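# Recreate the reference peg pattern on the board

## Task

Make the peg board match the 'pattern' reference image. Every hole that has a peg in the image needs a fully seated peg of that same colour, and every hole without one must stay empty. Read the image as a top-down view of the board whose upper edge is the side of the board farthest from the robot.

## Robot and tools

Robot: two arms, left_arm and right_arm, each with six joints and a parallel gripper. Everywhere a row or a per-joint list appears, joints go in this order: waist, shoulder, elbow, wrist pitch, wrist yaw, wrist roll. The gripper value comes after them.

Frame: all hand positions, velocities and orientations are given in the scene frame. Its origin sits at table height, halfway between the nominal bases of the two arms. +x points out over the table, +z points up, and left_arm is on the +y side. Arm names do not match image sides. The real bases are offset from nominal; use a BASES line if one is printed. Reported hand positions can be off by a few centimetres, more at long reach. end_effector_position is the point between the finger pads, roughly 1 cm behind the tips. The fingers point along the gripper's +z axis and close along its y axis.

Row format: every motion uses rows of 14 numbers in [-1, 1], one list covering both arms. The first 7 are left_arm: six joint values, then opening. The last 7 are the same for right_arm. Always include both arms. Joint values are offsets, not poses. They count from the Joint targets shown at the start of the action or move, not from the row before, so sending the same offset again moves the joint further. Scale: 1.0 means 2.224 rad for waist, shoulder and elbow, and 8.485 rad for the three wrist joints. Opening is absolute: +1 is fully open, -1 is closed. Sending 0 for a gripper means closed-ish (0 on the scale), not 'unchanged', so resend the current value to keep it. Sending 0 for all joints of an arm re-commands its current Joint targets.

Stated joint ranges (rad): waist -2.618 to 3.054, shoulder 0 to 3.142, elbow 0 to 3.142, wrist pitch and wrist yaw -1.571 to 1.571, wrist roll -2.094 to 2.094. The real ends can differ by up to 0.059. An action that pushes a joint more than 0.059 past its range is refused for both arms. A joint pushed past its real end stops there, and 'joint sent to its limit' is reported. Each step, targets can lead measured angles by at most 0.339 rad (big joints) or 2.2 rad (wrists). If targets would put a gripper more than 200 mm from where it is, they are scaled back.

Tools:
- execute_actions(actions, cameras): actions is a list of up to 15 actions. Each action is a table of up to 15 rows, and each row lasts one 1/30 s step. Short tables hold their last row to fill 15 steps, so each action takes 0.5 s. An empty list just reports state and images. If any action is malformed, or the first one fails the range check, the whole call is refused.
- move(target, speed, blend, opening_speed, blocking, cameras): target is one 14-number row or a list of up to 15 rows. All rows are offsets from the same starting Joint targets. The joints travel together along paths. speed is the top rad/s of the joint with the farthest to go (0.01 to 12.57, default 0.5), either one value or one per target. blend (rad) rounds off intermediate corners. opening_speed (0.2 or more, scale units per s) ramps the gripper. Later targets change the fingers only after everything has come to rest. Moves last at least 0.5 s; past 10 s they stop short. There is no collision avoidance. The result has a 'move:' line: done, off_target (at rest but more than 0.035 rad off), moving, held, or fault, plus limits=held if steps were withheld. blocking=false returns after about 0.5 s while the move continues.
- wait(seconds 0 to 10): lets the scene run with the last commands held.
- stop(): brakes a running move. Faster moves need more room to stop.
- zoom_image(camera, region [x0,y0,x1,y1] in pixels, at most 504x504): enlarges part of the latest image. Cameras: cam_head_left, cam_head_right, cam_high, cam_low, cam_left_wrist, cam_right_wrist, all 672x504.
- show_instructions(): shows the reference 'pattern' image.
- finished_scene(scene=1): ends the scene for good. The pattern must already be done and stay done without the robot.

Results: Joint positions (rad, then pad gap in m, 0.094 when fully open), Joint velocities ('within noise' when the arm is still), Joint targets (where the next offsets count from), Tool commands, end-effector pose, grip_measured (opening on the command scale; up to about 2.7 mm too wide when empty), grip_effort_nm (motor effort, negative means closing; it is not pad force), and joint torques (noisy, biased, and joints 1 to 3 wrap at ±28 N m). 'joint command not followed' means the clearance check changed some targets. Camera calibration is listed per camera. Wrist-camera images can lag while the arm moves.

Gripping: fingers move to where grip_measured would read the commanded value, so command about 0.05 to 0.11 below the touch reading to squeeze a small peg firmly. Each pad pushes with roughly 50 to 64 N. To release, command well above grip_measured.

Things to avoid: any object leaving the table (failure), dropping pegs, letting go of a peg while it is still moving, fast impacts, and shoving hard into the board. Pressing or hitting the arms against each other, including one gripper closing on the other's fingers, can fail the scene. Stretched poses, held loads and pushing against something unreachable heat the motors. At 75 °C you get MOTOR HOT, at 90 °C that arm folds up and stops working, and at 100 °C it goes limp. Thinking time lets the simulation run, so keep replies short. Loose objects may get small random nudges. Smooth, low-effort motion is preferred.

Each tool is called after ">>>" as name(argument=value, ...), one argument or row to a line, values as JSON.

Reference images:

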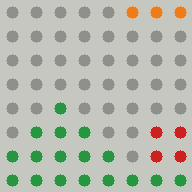

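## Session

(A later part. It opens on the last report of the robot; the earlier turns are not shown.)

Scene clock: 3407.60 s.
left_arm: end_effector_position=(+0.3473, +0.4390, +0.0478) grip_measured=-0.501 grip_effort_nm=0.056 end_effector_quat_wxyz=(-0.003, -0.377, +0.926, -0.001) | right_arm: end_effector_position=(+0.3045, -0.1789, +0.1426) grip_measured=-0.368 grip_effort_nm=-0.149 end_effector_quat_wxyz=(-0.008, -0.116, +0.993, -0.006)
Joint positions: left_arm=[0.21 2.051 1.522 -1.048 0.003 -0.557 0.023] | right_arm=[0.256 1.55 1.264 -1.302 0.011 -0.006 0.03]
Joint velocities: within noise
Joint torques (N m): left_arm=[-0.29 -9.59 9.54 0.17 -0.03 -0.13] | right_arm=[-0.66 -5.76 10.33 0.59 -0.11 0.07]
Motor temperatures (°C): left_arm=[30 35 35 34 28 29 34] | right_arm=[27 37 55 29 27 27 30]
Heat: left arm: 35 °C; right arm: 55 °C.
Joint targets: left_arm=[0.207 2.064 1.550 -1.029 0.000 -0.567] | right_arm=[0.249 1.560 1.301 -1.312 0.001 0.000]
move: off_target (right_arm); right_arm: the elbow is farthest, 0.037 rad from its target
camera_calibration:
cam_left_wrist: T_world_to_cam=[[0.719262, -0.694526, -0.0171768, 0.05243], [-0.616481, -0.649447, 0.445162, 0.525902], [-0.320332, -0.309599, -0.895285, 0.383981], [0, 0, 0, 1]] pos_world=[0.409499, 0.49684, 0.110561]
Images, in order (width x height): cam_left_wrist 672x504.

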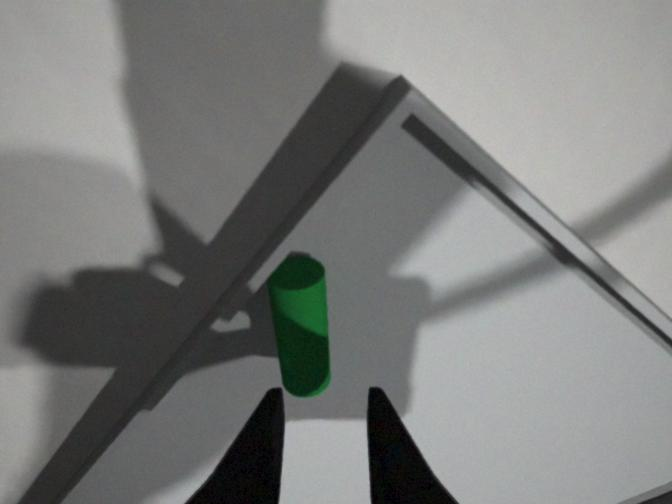

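>>> move(
  target=[
    [0.0079,-0.0288,-0.0292,0,0,-0.0098,-0.5,0,0,0,0,0,0,-0.37],
    [0.0079,0.0112,-0.063,0.0147,0,-0.0098,-0.5,0,0,0,0,0,0,-0.37],
    [0.0079,0.0112,-0.063,0.0147,0,-0.0098,-0.85,0,0,0,0,0,0,-0.37],
    [0.0079,-0.0153,0.0405,-0.0179,0,-0.0098,-0.85,0,0,0,0,0,0,-0.37],
    [-0.0612,-0.1277,-0.1574,0.0045,0,-0.0098,-0.85,0,0,0,0,0,0,-0.37],
    [-0.0612,-0.1133,-0.2374,0.0285,0,-0.0098,-0.85,0,0,0,0,0,0,-0.37],
    [-0.0612,-0.1133,-0.2374,0.0285,0,-0.0098,-0.37,0,0,0,0,0,0,-0.37],
    [-0.0612,-0.1412,-0.1888,0.0092,0,-0.0098,-0.37,0,0,0,0,0,0,-0.37],
    [-0.0432,-0.1367,-0.1574,0.0072,0,-0.0051,-0.37,0,0,0,0,0,0,-0.37],
  ],
  speed=[0.3,0.3,0.3,0.5,0.6,0.3,0.5,0.4,0.4],
  cameras=["cam_left_wrist"],
)

Scene clock: 3452.23 s.
left_arm: end_effector_position=(+0.2859, +0.3929, +0.0535) grip_measured=-0.372 grip_effort_nm=0.066 end_effector_quat_wxyz=(+0.005, -0.359, +0.933, -0.003) | right_arm: end_effector_position=(+0.3045, -0.1789, +0.1426) grip_measured=-0.368 grip_effort_nm=-0.149 end_effector_quat_wxyz=(-0.008, -0.116, +0.993, -0.006)
Joint positions: left_arm=[0.109 1.784 1.178 -0.955 0.003 -0.62 0.03] | right_arm=[0.256 1.55 1.264 -1.302 0.011 -0.006 0.03]
Joint velocities: within noise
Joint torques (N m): left_arm=[0.09 -10.17 8.87 -0.16 -0.03 0.1] | right_arm=[-0.65 -5.76 10.33 0.59 -0.12 0.07]
Motor temperatures (°C): left_arm=[30 39 35 33 28 29 33] | right_arm=[27 37 55 29 27 27 30]
Heat: left arm: 39 °C; right arm: 55 °C.
Joint targets: left_arm=[0.111 1.760 1.200 -0.968 0.000 -0.610] | right_arm=[0.249 1.560 1.301 -1.312 0.001 0.000]
move: off_target (right_arm); target 3's new numbers were sent with left_arm's wrist pitch 0.037 rad from that target; target 7's new numbers were sent with left_arm's wrist pitch 0.062 rad from that target; right_arm: the elbow is farthest, 0.037 rad from its target
camera_calibration:
cam_left_wrist: T_world_to_cam=[[0.692206, -0.721664, -0.00716037, 0.0824489], [-0.648264, -0.626102, 0.433301, 0.456209], [-0.317181, -0.295292, -0.901221, 0.348997], [0, 0, 0, 1]] pos_world=[0.349367, 0.44819, 0.117438]
Images, in order (width x height): cam_left_wrist 672x504.

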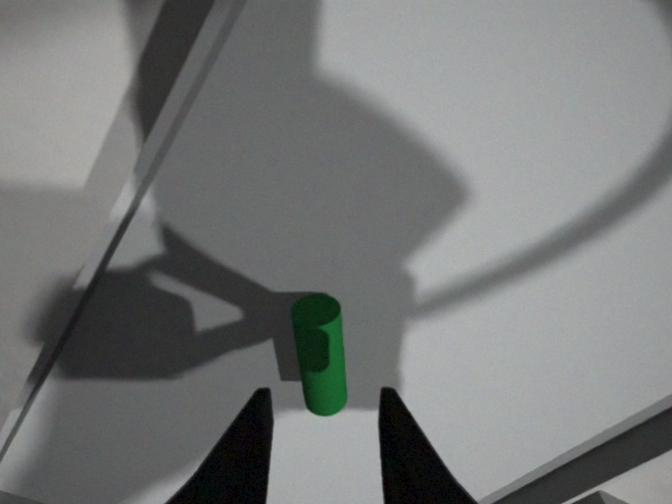

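>>> move(
  target=[
    [0.006,0.0247,0.0045,0.0025,0,-0.008,-0.37,0,0,0,0,0,0,-0.37],
    [0.006,0.0508,-0.045,0.0186,0,-0.008,-0.37,0,0,0,0,0,0,-0.37],
    [0.006,0.0508,-0.045,0.0186,0,-0.008,-0.85,0,0,0,0,0,0,-0.37],
    [0.006,-0.0045,0.063,-0.0226,0,-0.008,-0.85,0,0,0,0,0,0,-0.37],
    [-0.1848,-0.0495,0,0.0434,0,0.0424,-0.85,0,0,0,0,0,0,-0.37],
    [-0.3327,-0.1169,-0.2698,0.173,0,0.0719,-0.85,0,0,0,0,0,0,-0.37],
  ],
  speed=[0.2,0.3,0.3,0.5,1,1.2],
  cameras=["cam_left_wrist"],
)

Scene clock: 3479.47 s.
left_arm: end_effector_position=(+0.3244, +0.1067, +0.1333) grip_measured=-0.694 grip_effort_nm=-1.053 end_effector_quat_wxyz=(+0.508, +0.256, +0.805, -0.167) | right_arm: end_effector_position=(+0.3045, -0.1789, +0.1426) grip_measured=-0.368 grip_effort_nm=-0.144 end_effector_quat_wxyz=(-0.008, -0.116, +0.993, -0.006)
Joint positions: left_arm=[-0.627 1.529 0.612 0.476 0.004 -0.008 0.014] | right_arm=[0.256 1.55 1.264 -1.302 0.011 -0.006 0.03]
Joint velocities: within noise
Joint torques (N m): left_arm=[-0.2 -8.96 6.41 1.91 -0.05 0.13] | right_arm=[-0.64 -5.78 10.33 0.59 -0.12 0.07]
Motor temperatures (°C): left_arm=[30 39 36 33 28 29 33] | right_arm=[27 37 55 29 27 27 30]
Heat: left arm: 39 °C; right arm: 55 °C.
Joint targets: left_arm=[-0.629 1.500 0.600 0.499 0.000 0.000] | right_arm=[0.249 1.560 1.301 -1.312 0.001 0.000]
move: off_target (right_arm); target 3's new numbers were sent with left_arm's wrist pitch 0.039 rad from that target; right_arm: the elbow is farthest, 0.037 rad from its target
camera_calibration:
cam_left_wrist: T_world_to_cam=[[-0.558764, -0.828798, 0.0296121, 0.262187], [-0.658437, 0.421633, -0.623447, 0.299754], [0.504227, -0.367857, -0.781304, 0.073946], [0, 0, 0, 1]] pos_world=[0.306584, 0.118115, 0.236891]
Images, in order (width x height): cam_left_wrist 672x504.

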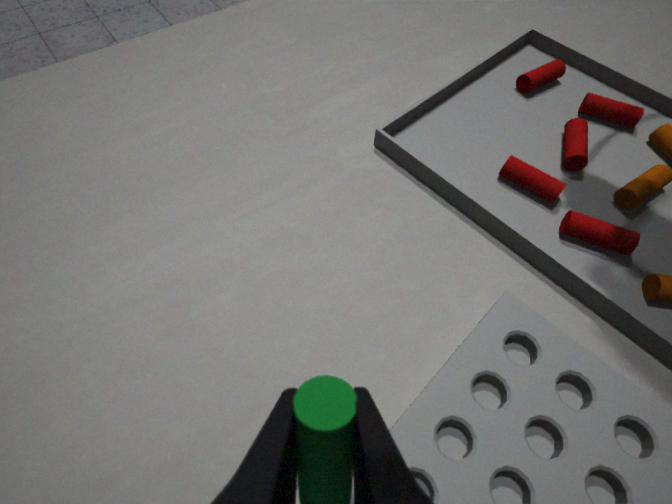

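>>> move(
  target=[
    [0,0.1529,-0.1529,0.0813,0,0,-0.85,0,0,0,0,0,0,-0.37],
    [0,0.1915,-0.1529,0.095,0,0,-0.85,0,0,0,0,0,0,-0.37],
    [0,0.1915,-0.1542,0.0955,0,0,-0.7,0,0,0,0,0,0,-0.37],
    [0,0.1915,-0.1542,0.0955,0,0,-0.55,0,0,0,0,0,0,-0.37],
    [0,0.1915,-0.1542,0.0955,0,0,-0.42,0,0,0,0,0,0,-0.37],
    [0,0.0764,-0.1542,0.0955,0,0,-0.42,0,0,0,0,0,0,-0.37],
    [0,0.0454,0.2698,-0.0943,0,0,-0.42,0,0,0,0,0,0,-0.37],
    [0,0.2285,0.5171,-0.2127,0,0,-0.37,0,0,0,0,0,0,-0.37],
  ],
  speed=[0.8,0.12,0.2,0.2,0.5,0.3,1.2,1],
  cameras=["cam_left_wrist"],
)

Scene clock: 3497.73 s.
left_arm: end_effector_position=(+0.2848, +0.1356, +0.1200) grip_measured=-0.372 grip_effort_nm=0.056 end_effector_quat_wxyz=(+0.005, +0.303, +0.953, -0.002) | right_arm: end_effector_position=(+0.3045, -0.1789, +0.1426) grip_measured=-0.368 grip_effort_nm=-0.139 end_effector_quat_wxyz=(-0.008, -0.116, +0.993, -0.006)
Joint positions: left_arm=[-0.627 1.987 1.72 -1.293 0.001 -0.005 0.03] | right_arm=[0.256 1.55 1.264 -1.302 0.011 -0.006 0.03]
Joint velocities: within noise
Joint torques (N m): left_arm=[-0.14 -8.53 10.15 -0.12 0 0.05] | right_arm=[-0.64 -5.76 10.3 0.59 -0.12 0.08]
Motor temperatures (°C): left_arm=[30 38 35 36 28 29 33] | right_arm=[27 37 55 29 27 27 30]
Heat: left arm: 38 °C; right arm: 55 °C.
Joint targets: left_arm=[-0.629 2.009 1.750 -1.305 0.000 0.000] | right_arm=[0.249 1.560 1.301 -1.312 0.001 0.000]
move: off_target (right_arm); right_arm: the elbow is farthest, 0.037 rad from its target
camera_calibration:
cam_left_wrist: T_world_to_cam=[[-0.552523, -0.833365, -0.0148741, 0.268711], [-0.755826, 0.493433, 0.430407, 0.144718], [-0.351347, 0.249052, -0.902512, 0.268718], [0, 0, 0, 1]] pos_world=[0.352264, 0.0856007, 0.184231]
Images, in order (width x height): cam_left_wrist 672x504.

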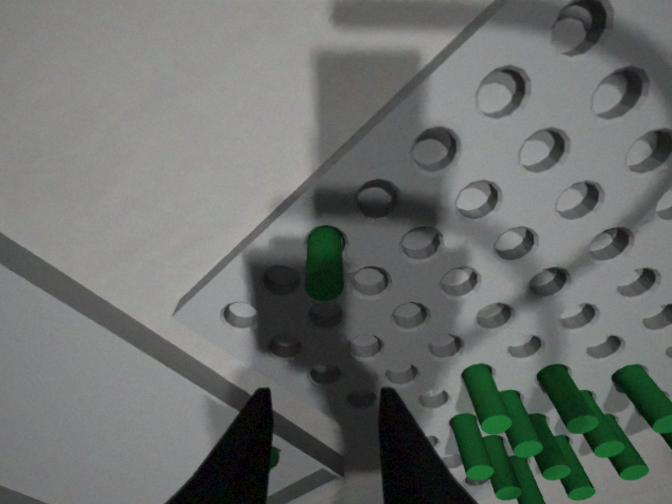

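>>> move(
  target=[
    [0,0.0234,-0.1156,0.0352,0,0,-0.37,0,0,0,0,0,0,-0.37],
    [0,0.0234,-0.1156,0.0352,0,0,-0.85,0,0,0,0,0,0,-0.37],
    [0,0,0,0,0,0,-0.85,0,0,0,0,0,0,-0.37],
    [-0.2428,-0.2693,-0.3606,0.0231,0,-0.0613,-0.85,0,0,0,0,0,0,-0.37],
    [-0.2428,-0.2437,-0.4137,0.0423,0,-0.0613,-0.85,0,0,0,0,0,0,-0.37],
  ],
  speed=[0.4,0.4,0.4,0.7,0.3],
  cameras=["cam_left_wrist"],
)

>>> zoom_image(
  camera="cam_left_wrist",
  region=[270, 290, 390, 400],
)

Scene clock: 3517.57 s.
left_arm: end_effector_position=(+0.0634, +0.1542, +0.0549) grip_measured=-0.693 grip_effort_nm=-1.053 end_effector_quat_wxyz=(-0.004, +0.319, +0.948, +0.004) | right_arm: end_effector_position=(+0.3045, -0.1789, +0.1426) grip_measured=-0.368 grip_effort_nm=-0.154 end_effector_quat_wxyz=(-0.008, -0.116, +0.993, -0.006)
Joint positions: left_arm=[-1.166 1.457 0.84 -0.966 0.001 -0.511 0.014] | right_arm=[0.256 1.55 1.264 -1.302 0.011 -0.006 0.03]
Joint velocities: within noise
Joint torques (N m): left_arm=[-0.34 -3.97 5.76 0.12 0 -0.1] | right_arm=[-0.65 -5.76 10.3 0.59 -0.12 0.07]
Motor temperatures (°C): left_arm=[30 37 37 34 28 29 33] | right_arm=[27 37 55 29 27 27 30]
Heat: left arm: 37 °C; right arm: 55 °C.
Joint targets: left_arm=[-1.170 1.466 0.830 -0.946 0.000 -0.520] | right_arm=[0.249 1.560 1.301 -1.312 0.001 0.000]
move: off_target (right_arm); right_arm: the elbow is farthest, 0.037 rad from its target
camera_calibration:
cam_left_wrist: T_world_to_cam=[[-0.580025, -0.814305, -0.0218534, 0.160018], [-0.733311, 0.510276, 0.449303, -0.00880241], [-0.354719, 0.276633, -0.893112, 0.12296], [0, 0, 0, 1]] pos_world=[0.129976, 0.10078, 0.117269]
Images, in order (width x height): cam_left_wrist 672x504.

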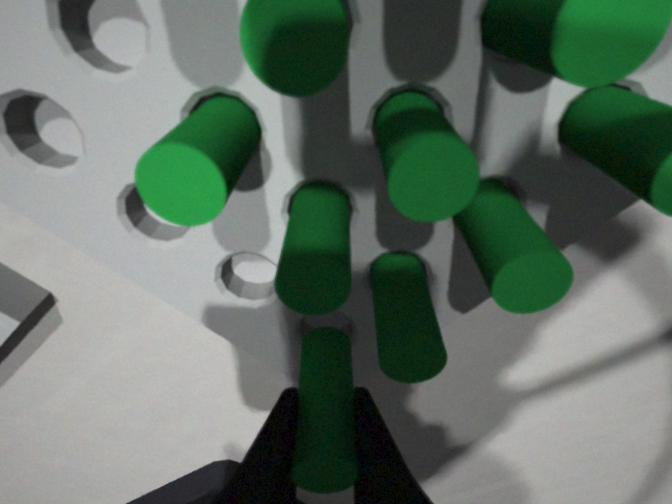

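Scaled by 4.200 from the camera's 672x504 image, which has a finer 960x720 frame.

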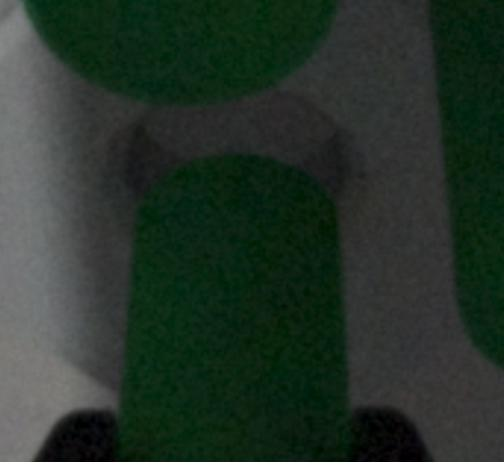

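>>> move(
  target=[0.0018,0.0067,-0.0157,0.0058,0,0,-0.85,0,0,0,0,0,0,-0.37],
  speed=0.12,
  cameras=[],
)

Scene clock: 3523.50 s.
left_arm: end_effector_position=(+0.0634, +0.1543, +0.0448) grip_measured=-0.693 grip_effort_nm=-1.048 end_effector_quat_wxyz=(-0.003, +0.319, +0.948, +0.003) | right_arm: end_effector_position=(+0.3045, -0.1789, +0.1426) grip_measured=-0.368 grip_effort_nm=-0.144 end_effector_quat_wxyz=(-0.008, -0.116, +0.993, -0.006)
Joint positions: left_arm=[-1.166 1.47 0.807 -0.917 0.001 -0.511 0.014] | right_arm=[0.256 1.55 1.264 -1.302 0.011 -0.006 0.03]
Joint velocities: within noise
Joint torques (N m): left_arm=[-0.06 -4 5.41 0.15 -0.01 -0.1] | right_arm=[-0.64 -5.78 10.29 0.58 -0.12 0.08]
Motor temperatures (°C): left_arm=[30 36 36 34 28 29 33] | right_arm=[27 37 55 29 27 27 30]
Heat: left arm: 36 °C; right arm: 55 °C.
Joint targets: left_arm=[-1.166 1.481 0.795 -0.897 0.000 -0.520] | right_arm=[0.249 1.560 1.301 -1.312 0.001 0.000]
move: off_target (right_arm); right_arm: the elbow is farthest, 0.037 rad from its target
No camera images: "cameras" was empty.

>>> move(
  target=[
    [0,0,0,0,0,0,-0.5,0,0,0,0,0,0,-0.37],
    [0,-0.0477,0.071,-0.0212,0,0,-0.5,0,0,0,0,0,0,-0.37],
    [0.1646,-0.0139,0.1371,-0.0357,0,0.04,-0.37,0,0,0,0,0,0,-0.37],
    [0.3503,-0.0135,0.0854,-0.0245,0,0.132,-0.37,0,0,0,0,0,0,-0.37],
  ],
  speed=[0.3,0.5,1.2,0.8],
  cameras=["cam_left_wrist"],
)

Scene clock: 3540.90 s.
left_arm: end_effector_position=(+0.1914, +0.2699, +0.0969) grip_measured=-0.371 grip_effort_nm=0.061 end_effector_quat_wxyz=(+0.004, +0.467, +0.884, +0.000) | right_arm: end_effector_position=(+0.3045, -0.1789, +0.1426) grip_measured=-0.368 grip_effort_nm=-0.144 end_effector_quat_wxyz=(-0.008, -0.116, +0.993, -0.006)
Joint positions: left_arm=[-0.39 1.438 0.998 -1.123 0 0.587 0.03] | right_arm=[0.256 1.55 1.264 -1.302 0.011 -0.006 0.03]
Joint velocities: within noise
Joint torques (N m): left_arm=[0.28 -3.84 6 0.19 -0.02 0.14] | right_arm=[-0.65 -5.78 10.3 0.58 -0.11 0.07]
Motor temperatures (°C): left_arm=[30 34 36 33 28 29 33] | right_arm=[27 37 55 29 27 27 30]
Heat: left arm: 36 °C; right arm: 55 °C.
Joint targets: left_arm=[-0.386 1.451 0.985 -1.105 0.000 0.600] | right_arm=[0.249 1.560 1.301 -1.312 0.001 0.000]
move: off_target (right_arm); right_arm: the elbow is farthest, 0.037 rad from its target
camera_calibration:
cam_left_wrist: T_world_to_cam=[[-0.807774, -0.589158, -0.0198686, 0.312097], [-0.53788, 0.722839, 0.433809, -0.0860868], [-0.24122, 0.361106, -0.900786, 0.130098], [0, 0, 0, 1]] pos_world=[0.237182, 0.199122, 0.160737]
Images, in order (width x height): cam_left_wrist 672x504.

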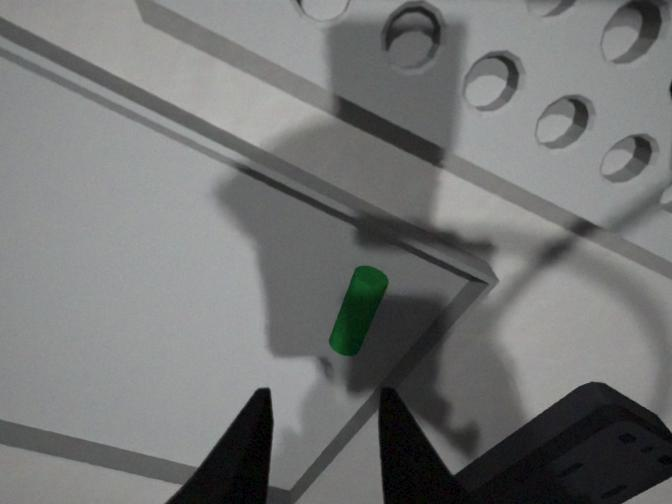

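>>> move(
  target=[-0.0216,-0.0274,-0.0958,0.0218,0,0.0243,-0.37,0,0,0,0,0,0,-0.37],
  cameras=["cam_left_wrist"],
)

Scene clock: 3563.90 s.
left_arm: end_effector_position=(+0.1679, +0.2704, +0.0497) grip_measured=-0.371 grip_effort_nm=0.056 end_effector_quat_wxyz=(+0.001, +0.571, +0.821, +0.000) | right_arm: end_effector_position=(+0.3045, -0.1789, +0.1426) grip_measured=-0.368 grip_effort_nm=-0.149 end_effector_quat_wxyz=(-0.008, -0.116, +0.993, -0.006)
Joint positions: left_arm=[-0.429 1.414 0.781 -0.936 0 0.793 0.03] | right_arm=[0.256 1.55 1.264 -1.302 0.011 -0.006 0.03]
Joint velocities: within noise
Joint torques (N m): left_arm=[-0.46 -6.61 5.81 0.16 -0.01 0.18] | right_arm=[-0.64 -5.79 10.32 0.58 -0.12 0.07]
Motor temperatures (°C): left_arm=[30 34 36 33 28 29 33] | right_arm=[27 37 55 29 27 27 30]
Heat: left arm: 36 °C; right arm: 55 °C.
Joint targets: left_arm=[-0.434 1.390 0.772 -0.920 0.000 0.806] | right_arm=[0.249 1.560 1.301 -1.312 0.001 0.000]
move: off_target (right_arm); right_arm: the elbow is farthest, 0.037 rad from its target
camera_calibration:
cam_left_wrist: T_world_to_cam=[[-0.92676, -0.375266, -0.0170997, 0.254427], [-0.344276, 0.830254, 0.438352, -0.140405], [-0.150302, 0.412134, -0.89864, 0.0525784], [0, 0, 0, 1]] pos_world=[0.195357, 0.190381, 0.113147]
Images, in order (width x height): cam_left_wrist 672x504.

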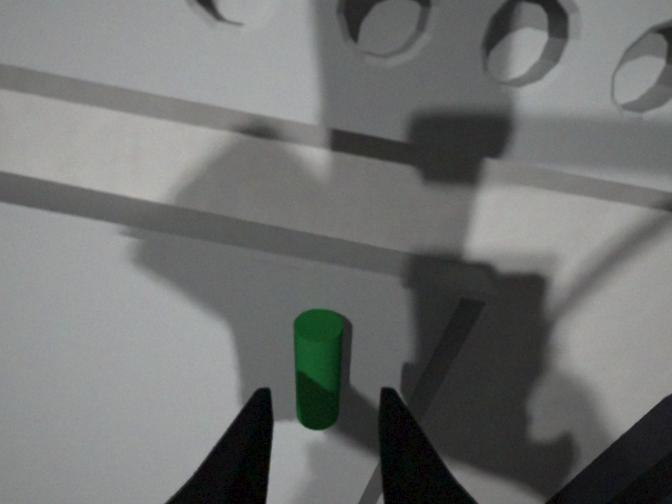

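>>> move(
  target=[
    [0.0072,0.008,0,0,0,0,-0.37,0,0,0,0,0,0,-0.37],
    [0.0072,0.0513,-0.0382,0.0181,0,0,-0.37,0,0,0,0,0,0,-0.37],
    [0.0072,0.0513,-0.0382,0.0181,0,0,-0.85,0,0,0,0,0,0,-0.37],
    [0.0072,-0.0045,0.125,-0.0377,0,0,-0.85,0,0,0,0,0,0,-0.37],
    [0.0603,0.1169,0.1924,0.0377,0,-0.0596,-0.85,0,0,0,0,0,0,-0.37],
    [-0.0877,0.0495,-0.0773,0.1674,0.0014,-0.0971,-0.85,0,0,0,0,0,0,-0.37],
  ],
  speed=[0.2,0.3,0.3,0.5,1,1.2],
  cameras=["cam_left_wrist"],
)

Scene clock: 3582.67 s.
left_arm: end_effector_position=(+0.3246, +0.1068, +0.1334) grip_measured=-0.694 grip_effort_nm=-1.048 end_effector_quat_wxyz=(+0.509, +0.256, +0.805, -0.166) | right_arm: end_effector_position=(+0.3045, -0.1789, +0.1426) grip_measured=-0.368 grip_effort_nm=-0.149 end_effector_quat_wxyz=(-0.008, -0.116, +0.993, -0.006)
Joint positions: left_arm=[-0.627 1.529 0.612 0.477 0.001 -0.007 0.014] | right_arm=[0.256 1.55 1.264 -1.302 0.011 -0.006 0.03]
Joint velocities: within noise
Joint torques (N m): left_arm=[-0.14 -8.85 6.49 1.89 0.1 -0.16] | right_arm=[-0.64 -5.75 10.33 0.59 -0.12 0.08]
Motor temperatures (°C): left_arm=[30 34 35 33 28 29 33] | right_arm=[27 37 55 29 27 27 30]
Heat: left arm: 35 °C; right arm: 55 °C.
Joint targets: left_arm=[-0.630 1.500 0.600 0.500 0.012 -0.018] | right_arm=[0.249 1.560 1.301 -1.312 0.001 0.000]
move: off_target (right_arm); target 3's new numbers were sent with left_arm's wrist pitch 0.045 rad from that target; right_arm: the elbow is farthest, 0.037 rad from its target
camera_calibration:
cam_left_wrist: T_world_to_cam=[[-0.557941, -0.829432, 0.0272639, 0.262625], [-0.657638, 0.421863, -0.624134, 0.299774], [0.506175, -0.36616, -0.780842, 0.0730646], [0, 0, 0, 1]] pos_world=[0.306689, 0.118119, 0.236991]
Images, in order (width x height): cam_left_wrist 672x504.

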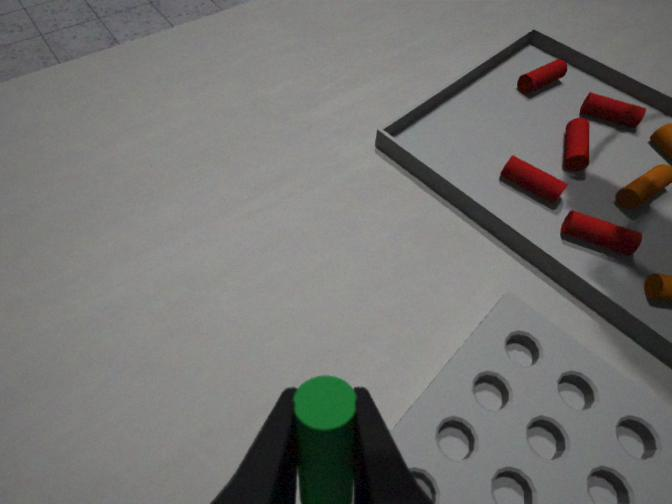

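>>> move(
  target=[
    [0,0.1529,-0.1529,0.0813,-0.0014,0.0021,-0.85,0,0,0,0,0,0,-0.37],
    [0,0.1915,-0.1529,0.095,-0.0014,0.0021,-0.85,0,0,0,0,0,0,-0.37],
    [0,0.1915,-0.1542,0.0955,-0.0014,0.0021,-0.7,0,0,0,0,0,0,-0.37],
    [0,0.1915,-0.1542,0.0955,-0.0014,0.0021,-0.55,0,0,0,0,0,0,-0.37],
    [0,0.1915,-0.1542,0.0955,-0.0014,0.0021,-0.42,0,0,0,0,0,0,-0.37],
    [0,0.0764,-0.1542,0.0955,-0.0014,0.0021,-0.42,0,0,0,0,0,0,-0.37],
    [0,0.0454,0.2698,-0.0943,-0.0014,0.0021,-0.42,0,0,0,0,0,0,-0.37],
    [0,0.2285,0.5171,-0.2127,-0.0014,0.0021,-0.37,0,0,0,0,0,0,-0.37],
  ],
  speed=[0.8,0.12,0.2,0.2,0.5,0.3,1.2,1],
  cameras=["cam_left_wrist"],
)

Scene clock: 3601.37 s.
left_arm: end_effector_position=(+0.2851, +0.1357, +0.1200) grip_measured=-0.372 grip_effort_nm=0.061 end_effector_quat_wxyz=(+0.005, +0.303, +0.953, -0.001) | right_arm: end_effector_position=(+0.3045, -0.1789, +0.1426) grip_measured=-0.368 grip_effort_nm=-0.149 end_effector_quat_wxyz=(-0.008, -0.116, +0.993, -0.006)
Joint positions: left_arm=[-0.627 1.987 1.72 -1.293 -0.001 -0.005 0.03] | right_arm=[0.256 1.55 1.264 -1.302 0.011 -0.006 0.03]
Joint velocities: within noise
Joint torques (N m): left_arm=[-0.08 -8.69 10.07 -0.13 0.04 0.07] | right_arm=[-0.64 -5.78 10.33 0.58 -0.11 0.07]
Motor temperatures (°C): left_arm=[30 35 35 36 28 29 33] | right_arm=[27 37 55 29 27 27 30]
Heat: left arm: 36 °C; right arm: 55 °C.
Joint targets: left_arm=[-0.630 2.009 1.750 -1.304 0.000 0.000] | right_arm=[0.249 1.560 1.301 -1.312 0.001 0.000]
move: off_target (right_arm); right_arm: the elbow is farthest, 0.037 rad from its target
camera_calibration:
cam_left_wrist: T_world_to_cam=[[-0.553101, -0.832945, -0.0167819, 0.269206], [-0.75621, 0.49349, 0.429667, 0.145112], [-0.349607, 0.25034, -0.902832, 0.268113], [0, 0, 0, 1]] pos_world=[0.352367, 0.0855036, 0.184229]
Images, in order (width x height): cam_left_wrist 672x504.

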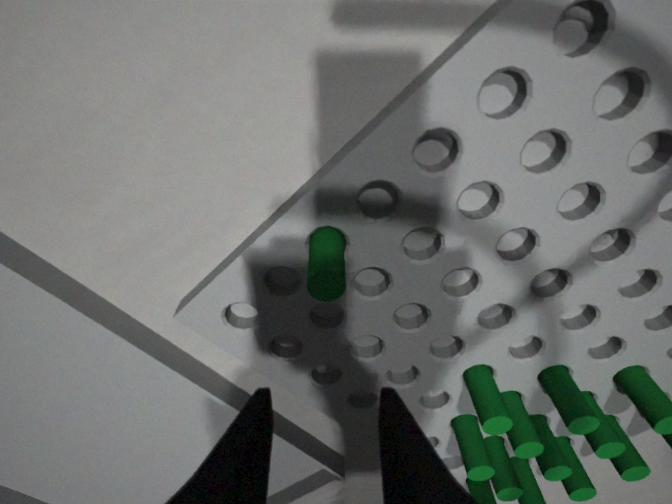

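>>> move(
  target=[
    [0,0.0234,-0.1156,0.0352,0,0,-0.37,0,0,0,0,0,0,-0.37],
    [0,0.0234,-0.1156,0.0352,0,0,-0.85,0,0,0,0,0,0,-0.37],
    [0,0,0,0,0,0,-0.85,0,0,0,0,0,0,-0.37],
    [-0.1817,-0.2543,-0.3476,0.0235,0,-0.0457,-0.85,0,0,0,0,0,0,-0.37],
    [-0.1817,-0.2286,-0.4006,0.0427,0,-0.0457,-0.85,0,0,0,0,0,0,-0.37],
  ],
  speed=[0.4,0.4,0.4,0.7,0.3],
  cameras=["cam_left_wrist"],
)

>>> zoom_image(
  camera="cam_left_wrist",
  region=[270, 290, 390, 400],
)

Scene clock: 3617.53 s.
left_arm: end_effector_position=(+0.0946, +0.1613, +0.0547) grip_measured=-0.692 grip_effort_nm=-1.043 end_effector_quat_wxyz=(-0.005, +0.317, +0.948, +0.005) | right_arm: end_effector_position=(+0.3045, -0.1789, +0.1426) grip_measured=-0.368 grip_effort_nm=-0.149 end_effector_quat_wxyz=(-0.008, -0.116, +0.993, -0.006)
Joint positions: left_arm=[-1.029 1.491 0.869 -0.962 -0.001 -0.379 0.014] | right_arm=[0.256 1.55 1.264 -1.302 0.011 -0.006 0.03]
Joint velocities: within noise
Joint torques (N m): left_arm=[-0.27 -4.4 5.85 0.13 0.02 -0.12] | right_arm=[-0.66 -5.76 10.33 0.58 -0.12 0.07]
Motor temperatures (°C): left_arm=[30 36 36 34 28 29 33] | right_arm=[27 37 55 29 27 27 30]
Heat: left arm: 36 °C; right arm: 55 °C.
Joint targets: left_arm=[-1.034 1.500 0.859 -0.942 0.000 -0.388] | right_arm=[0.249 1.560 1.301 -1.312 0.001 0.000]
move: off_target (right_arm); right_arm: the elbow is farthest, 0.037 rad from its target
camera_calibration:
cam_left_wrist: T_world_to_cam=[[-0.576616, -0.816719, -0.0220029, 0.183971], [-0.735206, 0.506945, 0.449976, 0.0111687], [-0.35635, 0.27564, -0.89277, 0.132115], [0, 0, 0, 1]] pos_world=[0.161371, 0.108174, 0.116971]
Images, in order (width x height): cam_left_wrist 672x504.

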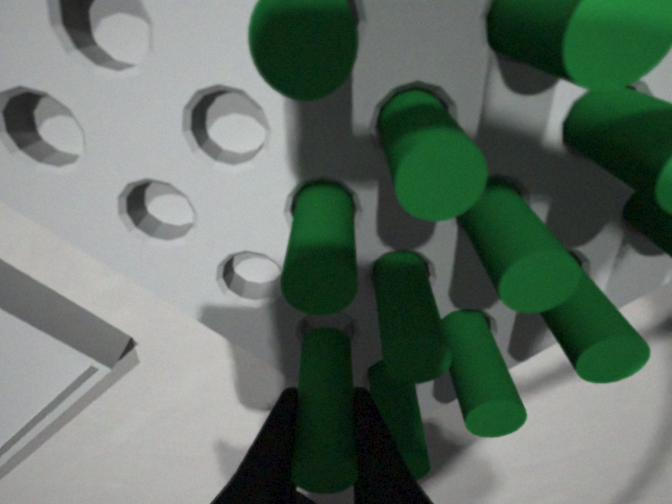

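Scaled by 4.200 from the camera's 672x504 image, which has a finer 960x720 frame.

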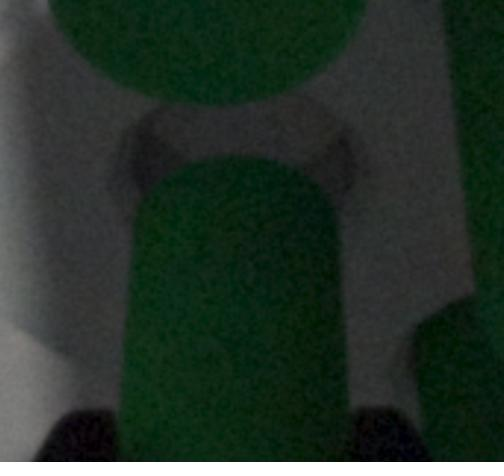

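>>> move(
  target=[0.0018,0.0061,-0.0162,0.0058,0,0,-0.85,0,0,0,0,0,0,-0.37],
  speed=0.12,
  cameras=[],
)

Scene clock: 3622.30 s.
left_arm: end_effector_position=(+0.0948, +0.1609, +0.0448) grip_measured=-0.693 grip_effort_nm=-1.053 end_effector_quat_wxyz=(-0.002, +0.317, +0.949, +0.002) | right_arm: end_effector_position=(+0.3045, -0.1789, +0.1426) grip_measured=-0.368 grip_effort_nm=-0.149 end_effector_quat_wxyz=(-0.008, -0.116, +0.993, -0.006)
Joint positions: left_arm=[-1.029 1.501 0.836 -0.911 -0.001 -0.379 0.014] | right_arm=[0.256 1.55 1.264 -1.302 0.011 -0.006 0.03]
Joint velocities: within noise
Joint torques (N m): left_arm=[-0.1 -4.16 5.3 0.21 0.03 -0.13] | right_arm=[-0.66 -5.76 10.3 0.58 -0.11 0.07]
Motor temperatures (°C): left_arm=[30 35 36 34 28 29 33] | right_arm=[27 37 55 29 27 27 30]
Heat: left arm: 36 °C; right arm: 55 °C.
Joint targets: left_arm=[-1.030 1.514 0.823 -0.893 0.000 -0.388] | right_arm=[0.249 1.560 1.301 -1.312 0.001 0.000]
move: off_target (right_arm); right_arm: the elbow is farthest, 0.037 rad from its target
No camera images: "cameras" was empty.

>>> move(
  target=[
    [0,0,0,0,0,0,-0.5,0,0,0,0,0,0,-0.37],
    [0,-0.0477,0.071,-0.0212,0,0,-0.5,0,0,0,0,0,0,-0.37],
    [0.28,-0.0139,0.1371,-0.0357,0,0.04,-0.37,0,0,0,0,0,0,-0.37],
    [0.58,-0.18,0.18,-0.0557,0,0.045,-0.37,0,0,0,0,0,0,-0.37],
  ],
  speed=[0.3,0.5,1.2,0.8],
)

Scene clock: 3634.10 s.
left_arm: end_effector_position=(+0.1837, +0.4132, +0.2122) grip_measured=-0.371 grip_effort_nm=0.061 end_effector_quat_wxyz=(+0.145, -0.137, +0.980, +0.017) | right_arm: end_effector_position=(+0.3045, -0.1789, +0.1426) grip_measured=-0.368 grip_effort_nm=-0.149 end_effector_quat_wxyz=(-0.008, -0.116, +0.993, -0.006)
Joint positions: left_arm=[0.255 1.123 1.198 -1.353 0.002 -0.016 0.03] | right_arm=[0.256 1.55 1.264 -1.302 0.011 -0.006 0.03]
Joint velocities: within noise
Joint torques (N m): left_arm=[0.39 -3.1 9.87 0.42 -0.07 0.1] | right_arm=[-0.66 -5.78 10.32 0.58 -0.11 0.08]
Motor temperatures (°C): left_arm=[30 34 36 33 28 29 33] | right_arm=[27 37 55 29 27 27 30]
Heat: left arm: 36 °C; right arm: 55 °C.
Joint targets: left_arm=[0.260 1.113 1.223 -1.365 0.000 -0.006] | right_arm=[0.249 1.560 1.301 -1.312 0.001 0.000]
move: off_target (right_arm); right_arm: the elbow is farthest, 0.037 rad from its target
camera_calibration:
cam_left_wrist: T_world_to_cam=[[0.304614, -0.952476, -0.0000429979, 0.334178], [-0.939952, -0.300616, 0.16162, 0.310686], [-0.153952, -0.0491912, -0.986853, 0.3521], [0, 0, 0, 1]] pos_world=[0.244441, 0.429014, 0.297272]
cam_right_wrist: T_world_to_cam=[[0.254946, -0.966562, 0.027565, -0.257813], [-0.846261, -0.209241, 0.48996, 0.193308], [-0.467809, -0.14824, -0.871309, 0.336811], [0, 0, 0, 1]] pos_world=[0.386881, -0.158816, 0.20586]

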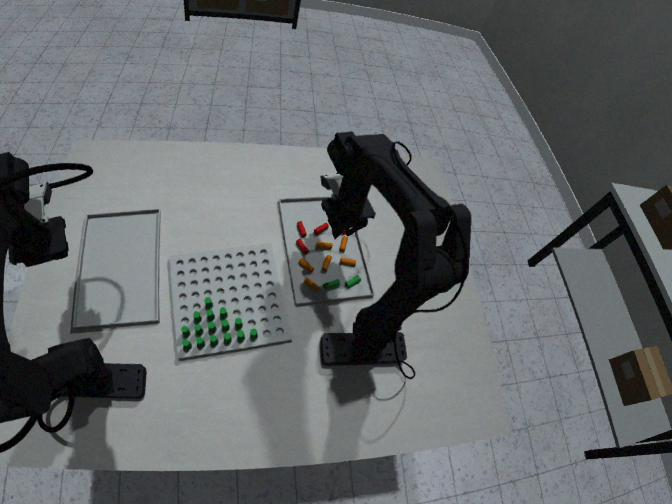

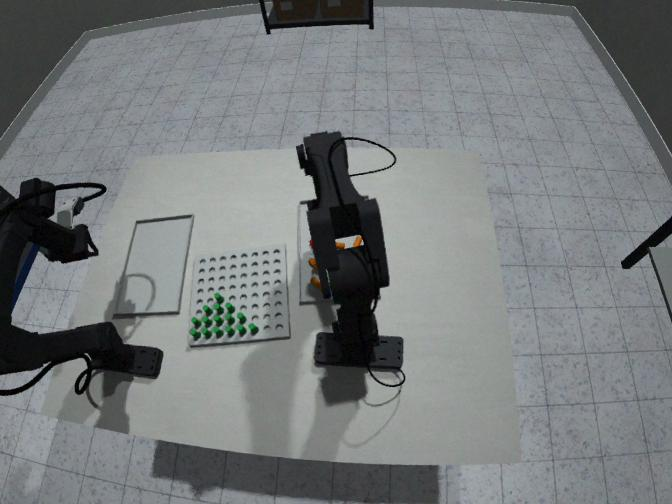

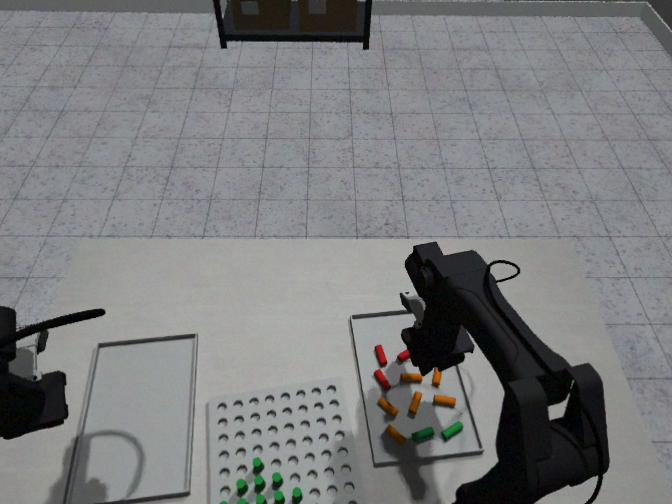

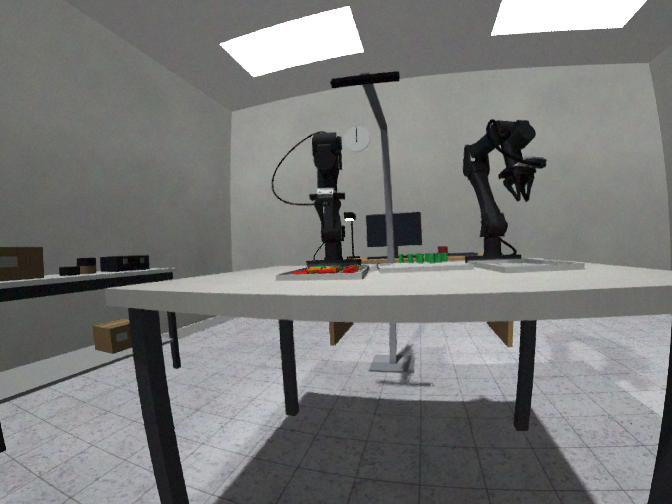

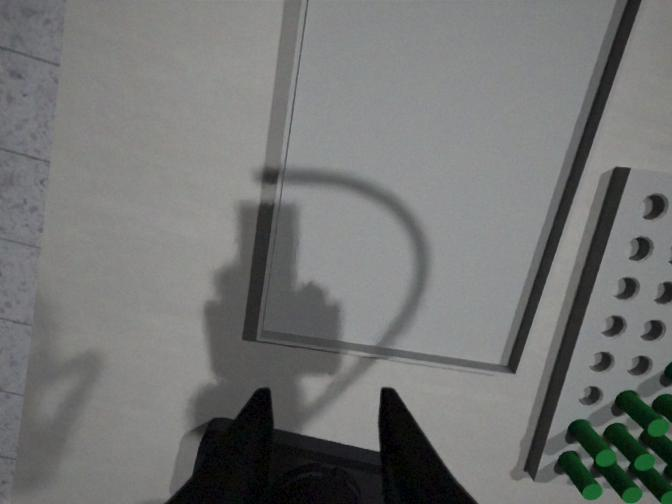

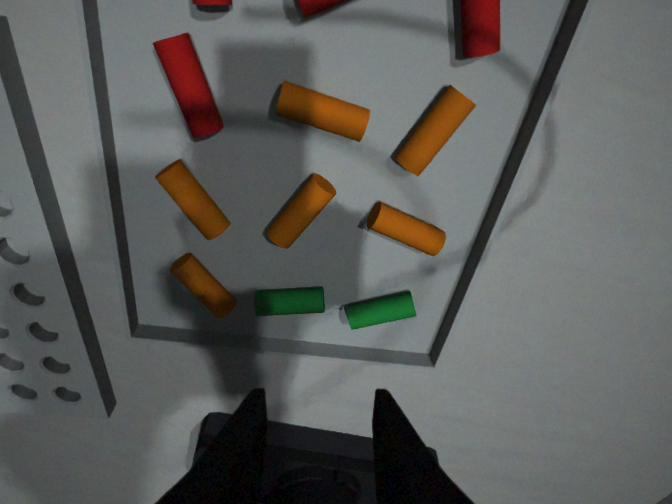

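>>> move(
  target=[0,0,0,0,0,0,-0.37,0.0072,0.0405,-0.1542,0.0504,0,0.0726,-0.37],
  speed=0.6,
  cameras=["cam_right_wrist"],
)

Scene clock: 3725.07 s.
left_arm: end_effector_position=(+0.1834, +0.4131, +0.2121) grip_measured=-0.371 grip_effort_nm=0.061 end_effector_quat_wxyz=(+0.144, -0.136, +0.980, +0.017) | right_arm: end_effector_position=(+0.3117, -0.1762, +0.0476) grip_measured=-0.368 grip_effort_nm=-0.144 end_effector_quat_wxyz=(+0.005, +0.190, +0.982, -0.001)
Joint positions: left_arm=[0.255 1.123 1.198 -1.355 0.002 -0.016 0.03] | right_arm=[0.256 1.642 0.969 -0.89 0.005 0.608 0.03]
Joint velocities: within noise
Joint torques (N m): left_arm=[0.32 -3.15 9.78 0.45 -0.01 0.11] | right_arm=[0.9 -6.54 5.12 0.82 -0.06 0.07]
Motor temperatures (°C): left_arm=[30 32 39 33 28 29 32] | right_arm=[27 37 54 29 27 27 30]
Heat: left arm: 39 °C; right arm: 54 °C.
Joint targets: left_arm=[0.260 1.113 1.223 -1.365 0.000 -0.006] | right_arm=[0.265 1.650 0.958 -0.884 0.001 0.616]
move: done
camera_calibration:
cam_right_wrist: T_world_to_cam=[[-0.349723, -0.936696, 0.0171632, -0.0602113], [-0.82584, 0.316881, 0.466449, 0.333922], [-0.44236, 0.148954, -0.884381, 0.302915], [0, 0, 0, 1]] pos_world=[0.388706, -0.207334, 0.113168]
Images, in order (width x height): cam_right_wrist 672x504.

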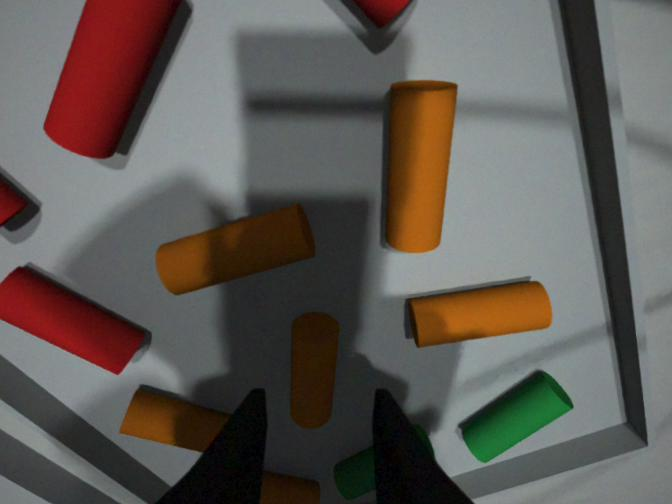

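>>> move(
  target=[
    [0,0,0,0,0,0,-0.37,0.0031,0,0,0,0,0.0024,-0.37],
    [0,0,0,0,0,0,-0.37,0.0031,0.0328,-0.0247,0.0141,0,0.0024,-0.37],
  ],
  speed=[0.2,0.2],
  cameras=["cam_right_wrist"],
)

Scene clock: 3757.80 s.
left_arm: end_effector_position=(+0.1834, +0.4131, +0.2121) grip_measured=-0.371 grip_effort_nm=0.056 end_effector_quat_wxyz=(+0.144, -0.136, +0.980, +0.017) | right_arm: end_effector_position=(+0.3133, -0.1733, +0.0179) grip_measured=-0.368 grip_effort_nm=-0.144 end_effector_quat_wxyz=(+0.002, +0.196, +0.981, -0.001)
Joint positions: left_arm=[0.255 1.123 1.198 -1.355 0.002 -0.016 0.03] | right_arm=[0.265 1.713 0.915 -0.77 0.004 0.629 0.03]
Joint velocities: within noise
Joint torques (N m): left_arm=[0.34 -3.25 9.96 0.44 -0.03 0.12] | right_arm=[0.76 -6.74 4.64 0.79 -0.06 0.08]
Motor temperatures (°C): left_arm=[30 32 39 33 28 29 32] | right_arm=[27 38 50 29 27 27 30]
Heat: left arm: 39 °C; right arm: 50 °C.
Joint targets: left_arm=[0.260 1.113 1.223 -1.365 0.000 -0.006] | right_arm=[0.272 1.723 0.903 -0.764 0.000 0.636]
move: done
camera_calibration:
cam_right_wrist: T_world_to_cam=[[-0.36102, -0.932356, 0.0193968, -0.0521985], [-0.8194, 0.327076, 0.470749, 0.347943], [-0.44525, 0.154056, -0.882054, 0.278628], [0, 0, 0, 1]] pos_world=[0.390319, -0.205396, 0.0829839]
Images, in order (width x height): cam_right_wrist 672x504.

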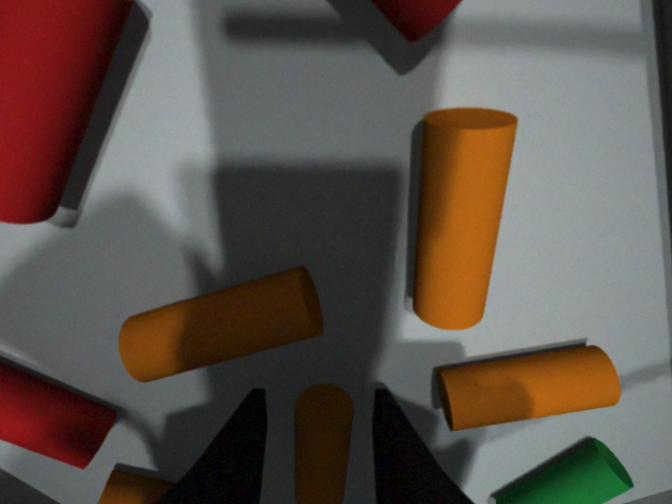

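>>> move(
  target=[
    [0,0,0,0,0,0,-0.37,0,0,0,0,0,0,-0.85],
    [0,0,0,0,0,0,-0.37,0,-0.0463,0.0976,-0.0361,0,0,-0.85],
    [0,0,0,0,0,0,-0.37,0.1924,-0.0328,0.1335,0.0193,0,-0.0514,-0.85],
    [0,0,0,0,0,0,-0.37,0.3161,-0.1003,-0.1362,0.149,0,-0.075,-0.85],
  ],
  speed=[0.3,0.5,0.8,0.8],
  cameras=["cam_right_wrist","cam_high"],
)

Scene clock: 3774.00 s.
left_arm: end_effector_position=(+0.1834, +0.4131, +0.2121) grip_measured=-0.371 grip_effort_nm=0.056 end_effector_quat_wxyz=(+0.144, -0.136, +0.980, +0.017) | right_arm: end_effector_position=(+0.3017, +0.1118, +0.1371) grip_measured=-0.724 grip_effort_nm=-1.043 end_effector_quat_wxyz=(+0.475, -0.381, +0.755, +0.244)
Joint positions: left_arm=[0.255 1.123 1.198 -1.355 0.002 -0.016 0.03] | right_arm=[0.97 1.534 0.613 0.478 -0.001 0.007 0.013]
Joint velocities: within noise
Joint torques (N m): left_arm=[0.38 -3.25 9.85 0.42 -0.04 0.13] | right_arm=[0.53 -10.21 5.74 2.59 -0.01 -0.06]
Motor temperatures (°C): left_arm=[30 31 39 33 28 29 32] | right_arm=[27 38 50 30 27 27 31]
Heat: left arm: 39 °C; right arm: 50 °C.
Joint targets: left_arm=[0.260 1.113 1.223 -1.365 0.000 -0.006] | right_arm=[0.976 1.500 0.600 0.500 0.000 0.000]
move: done
camera_calibration:
cam_right_wrist: T_world_to_cam=[[0.803438, -0.594963, 0.0224976, -0.182333], [-0.469081, -0.655814, -0.591499, 0.338908], [0.366674, 0.464679, -0.805992, 0.0445386], [0, 0, 0, 1]] pos_world=[0.289137, 0.0930832, 0.240463]
Images, in order (width x height): cam_high 672x504, cam_right_wrist 672x504.

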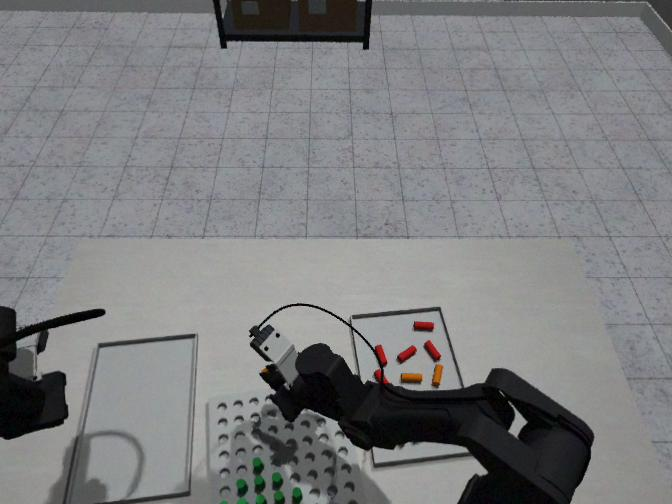

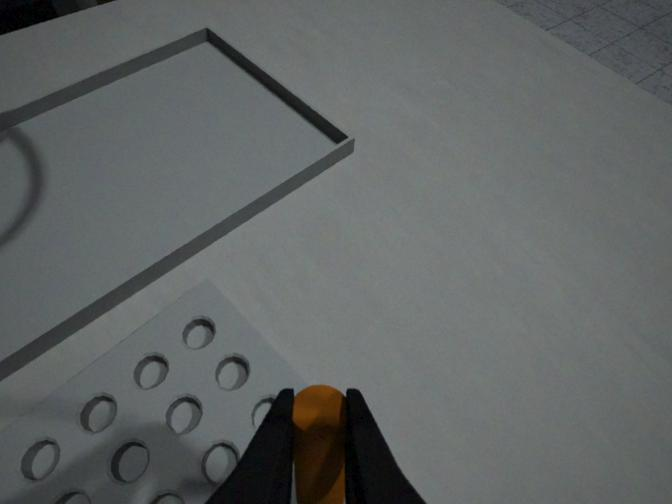

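>>> move(
  target=[
    [0,0,0,0,0,0,-0.37,-0.0274,0.0674,0.2698,-0.1296,0,0,-0.85],
    [0,0,0,0,0,0,-0.37,-0.0274,0.2415,0.4182,-0.1822,0,0,-0.85],
  ],
  speed=[0.8,0.7],
  cameras=["cam_right_wrist"],
)

Scene clock: 3810.00 s.
left_arm: end_effector_position=(+0.1834, +0.4131, +0.2121) grip_measured=-0.371 grip_effort_nm=0.066 end_effector_quat_wxyz=(+0.144, -0.136, +0.980, +0.017) | right_arm: end_effector_position=(+0.2855, +0.0582, +0.0539) grip_measured=-0.724 grip_effort_nm=-1.048 end_effector_quat_wxyz=(+0.000, -0.429, +0.904, +0.001)
Joint positions: left_arm=[0.255 1.123 1.198 -1.355 0.002 -0.016 0.03] | right_arm=[0.922 2.028 1.494 -1.035 -0.001 0.006 0.013]
Joint velocities: within noise
Joint torques (N m): left_arm=[0.27 -3.22 9.88 0.43 -0.02 0.11] | right_arm=[-0.66 -10.95 9.94 0.61 -0.01 -0.05]
Motor temperatures (°C): left_arm=[30 31 39 33 28 29 32] | right_arm=[27 39 50 35 27 27 32]
Heat: left arm: 39 °C; right arm: 50 °C.
Joint targets: left_arm=[0.260 1.113 1.223 -1.365 0.000 -0.006] | right_arm=[0.914 2.037 1.530 -1.046 0.000 0.000]
move: off_target (right_arm); right_arm: the elbow is farthest, 0.036 rad from its target
camera_calibration:
cam_right_wrist: T_world_to_cam=[[0.789421, -0.613627, 0.0166491, -0.193904], [-0.546777, -0.690574, 0.473437, 0.213667], [-0.279016, -0.382844, -0.88067, 0.246094], [0, 0, 0, 1]] pos_world=[0.338564, 0.122784, 0.118798]
Images, in order (width x height): cam_right_wrist 672x504.

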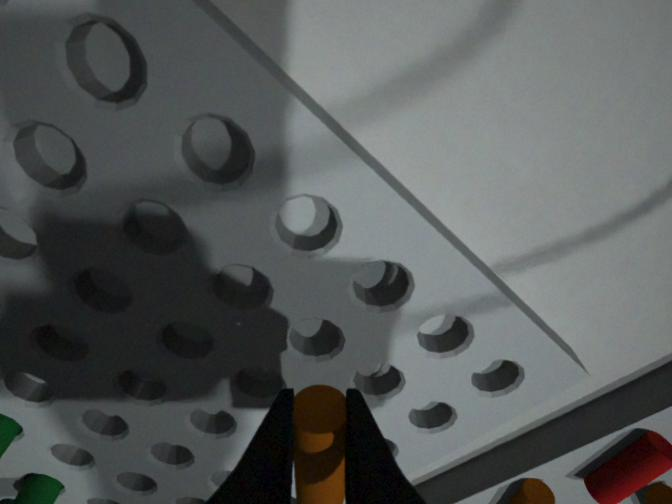

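>>> move(
  target=[
    [0,0,0,0,0,0,-0.37,0.0076,-0.174,-0.1484,0.0526,0,0,-0.85],
    [0,0,0,0,0,0,-0.37,0.0076,-0.2415,-0.4182,0.1822,0,0,-0.85],
    [0,0,0,0,0,0,-0.37,0.0076,-0.0611,-0.5886,0.2753,0,0,-0.85],
  ],
  speed=[0.8,1,0.8],
  cameras=["cam_right_wrist"],
)

Scene clock: 3876.23 s.
left_arm: end_effector_position=(+0.1834, +0.4131, +0.2121) grip_measured=-0.371 grip_effort_nm=0.061 end_effector_quat_wxyz=(+0.144, -0.136, +0.980, +0.017) | right_arm: end_effector_position=(+0.2862, +0.0606, +0.0673) grip_measured=-0.724 grip_effort_nm=-1.043 end_effector_quat_wxyz=(+0.533, -0.347, +0.728, +0.258)
Joint positions: left_arm=[0.255 1.123 1.198 -1.355 0.002 -0.016 0.03] | right_arm=[0.924 1.878 0.241 1.333 -0.001 0.006 0.013]
Joint velocities: within noise
Joint torques (N m): left_arm=[0.47 -3.22 9.87 0.4 -0.04 0.1] | right_arm=[0.7 -4.49 1.32 1.91 -0.01 -0.05]
Motor temperatures (°C): left_arm=[30 31 40 32 28 29 31] | right_arm=[27 40 50 31 27 27 33]
Heat: left arm: 40 °C; right arm: 50 °C.
Joint targets: left_arm=[0.260 1.113 1.223 -1.365 0.000 -0.006] | right_arm=[0.931 1.901 0.221 1.290 0.000 0.000]
move: off_target (right_arm); right_arm: the wrist pitch is farthest, 0.043 rad from its target
camera_calibration:
cam_right_wrist: T_world_to_cam=[[0.773342, -0.633607, 0.0220033, -0.187727], [-0.442244, -0.563994, -0.697374, 0.250695], [0.454271, 0.529578, -0.71637, -0.0172428], [0, 0, 0, 1]] pos_world=[0.263878, 0.0315764, 0.166606]
Images, in order (width x height): cam_right_wrist 672x504.

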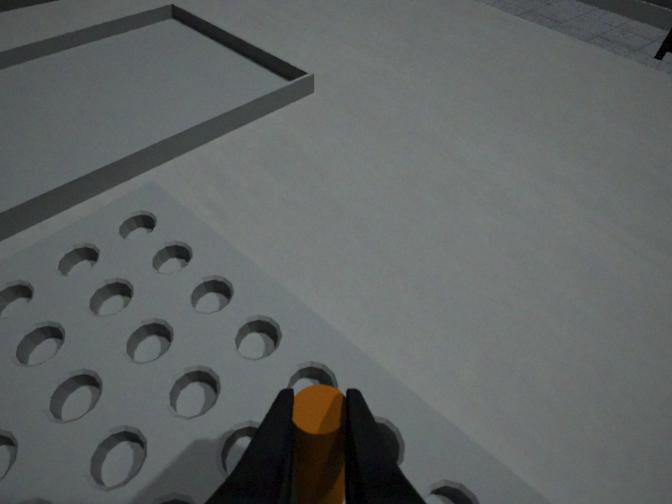

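>>> zoom_image(
  camera="cam_right_wrist",
  region=[220, 350, 420, 504],
)

Scaled by 2.520 from the camera's 672x504 image, which has a finer 960x720 frame.

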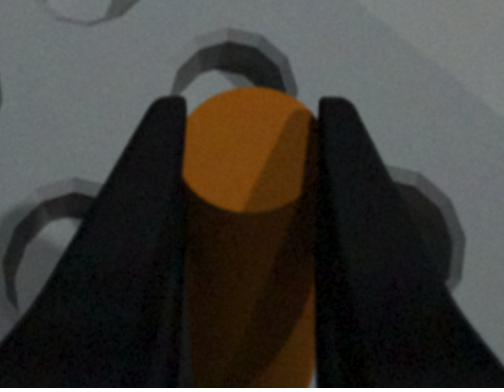

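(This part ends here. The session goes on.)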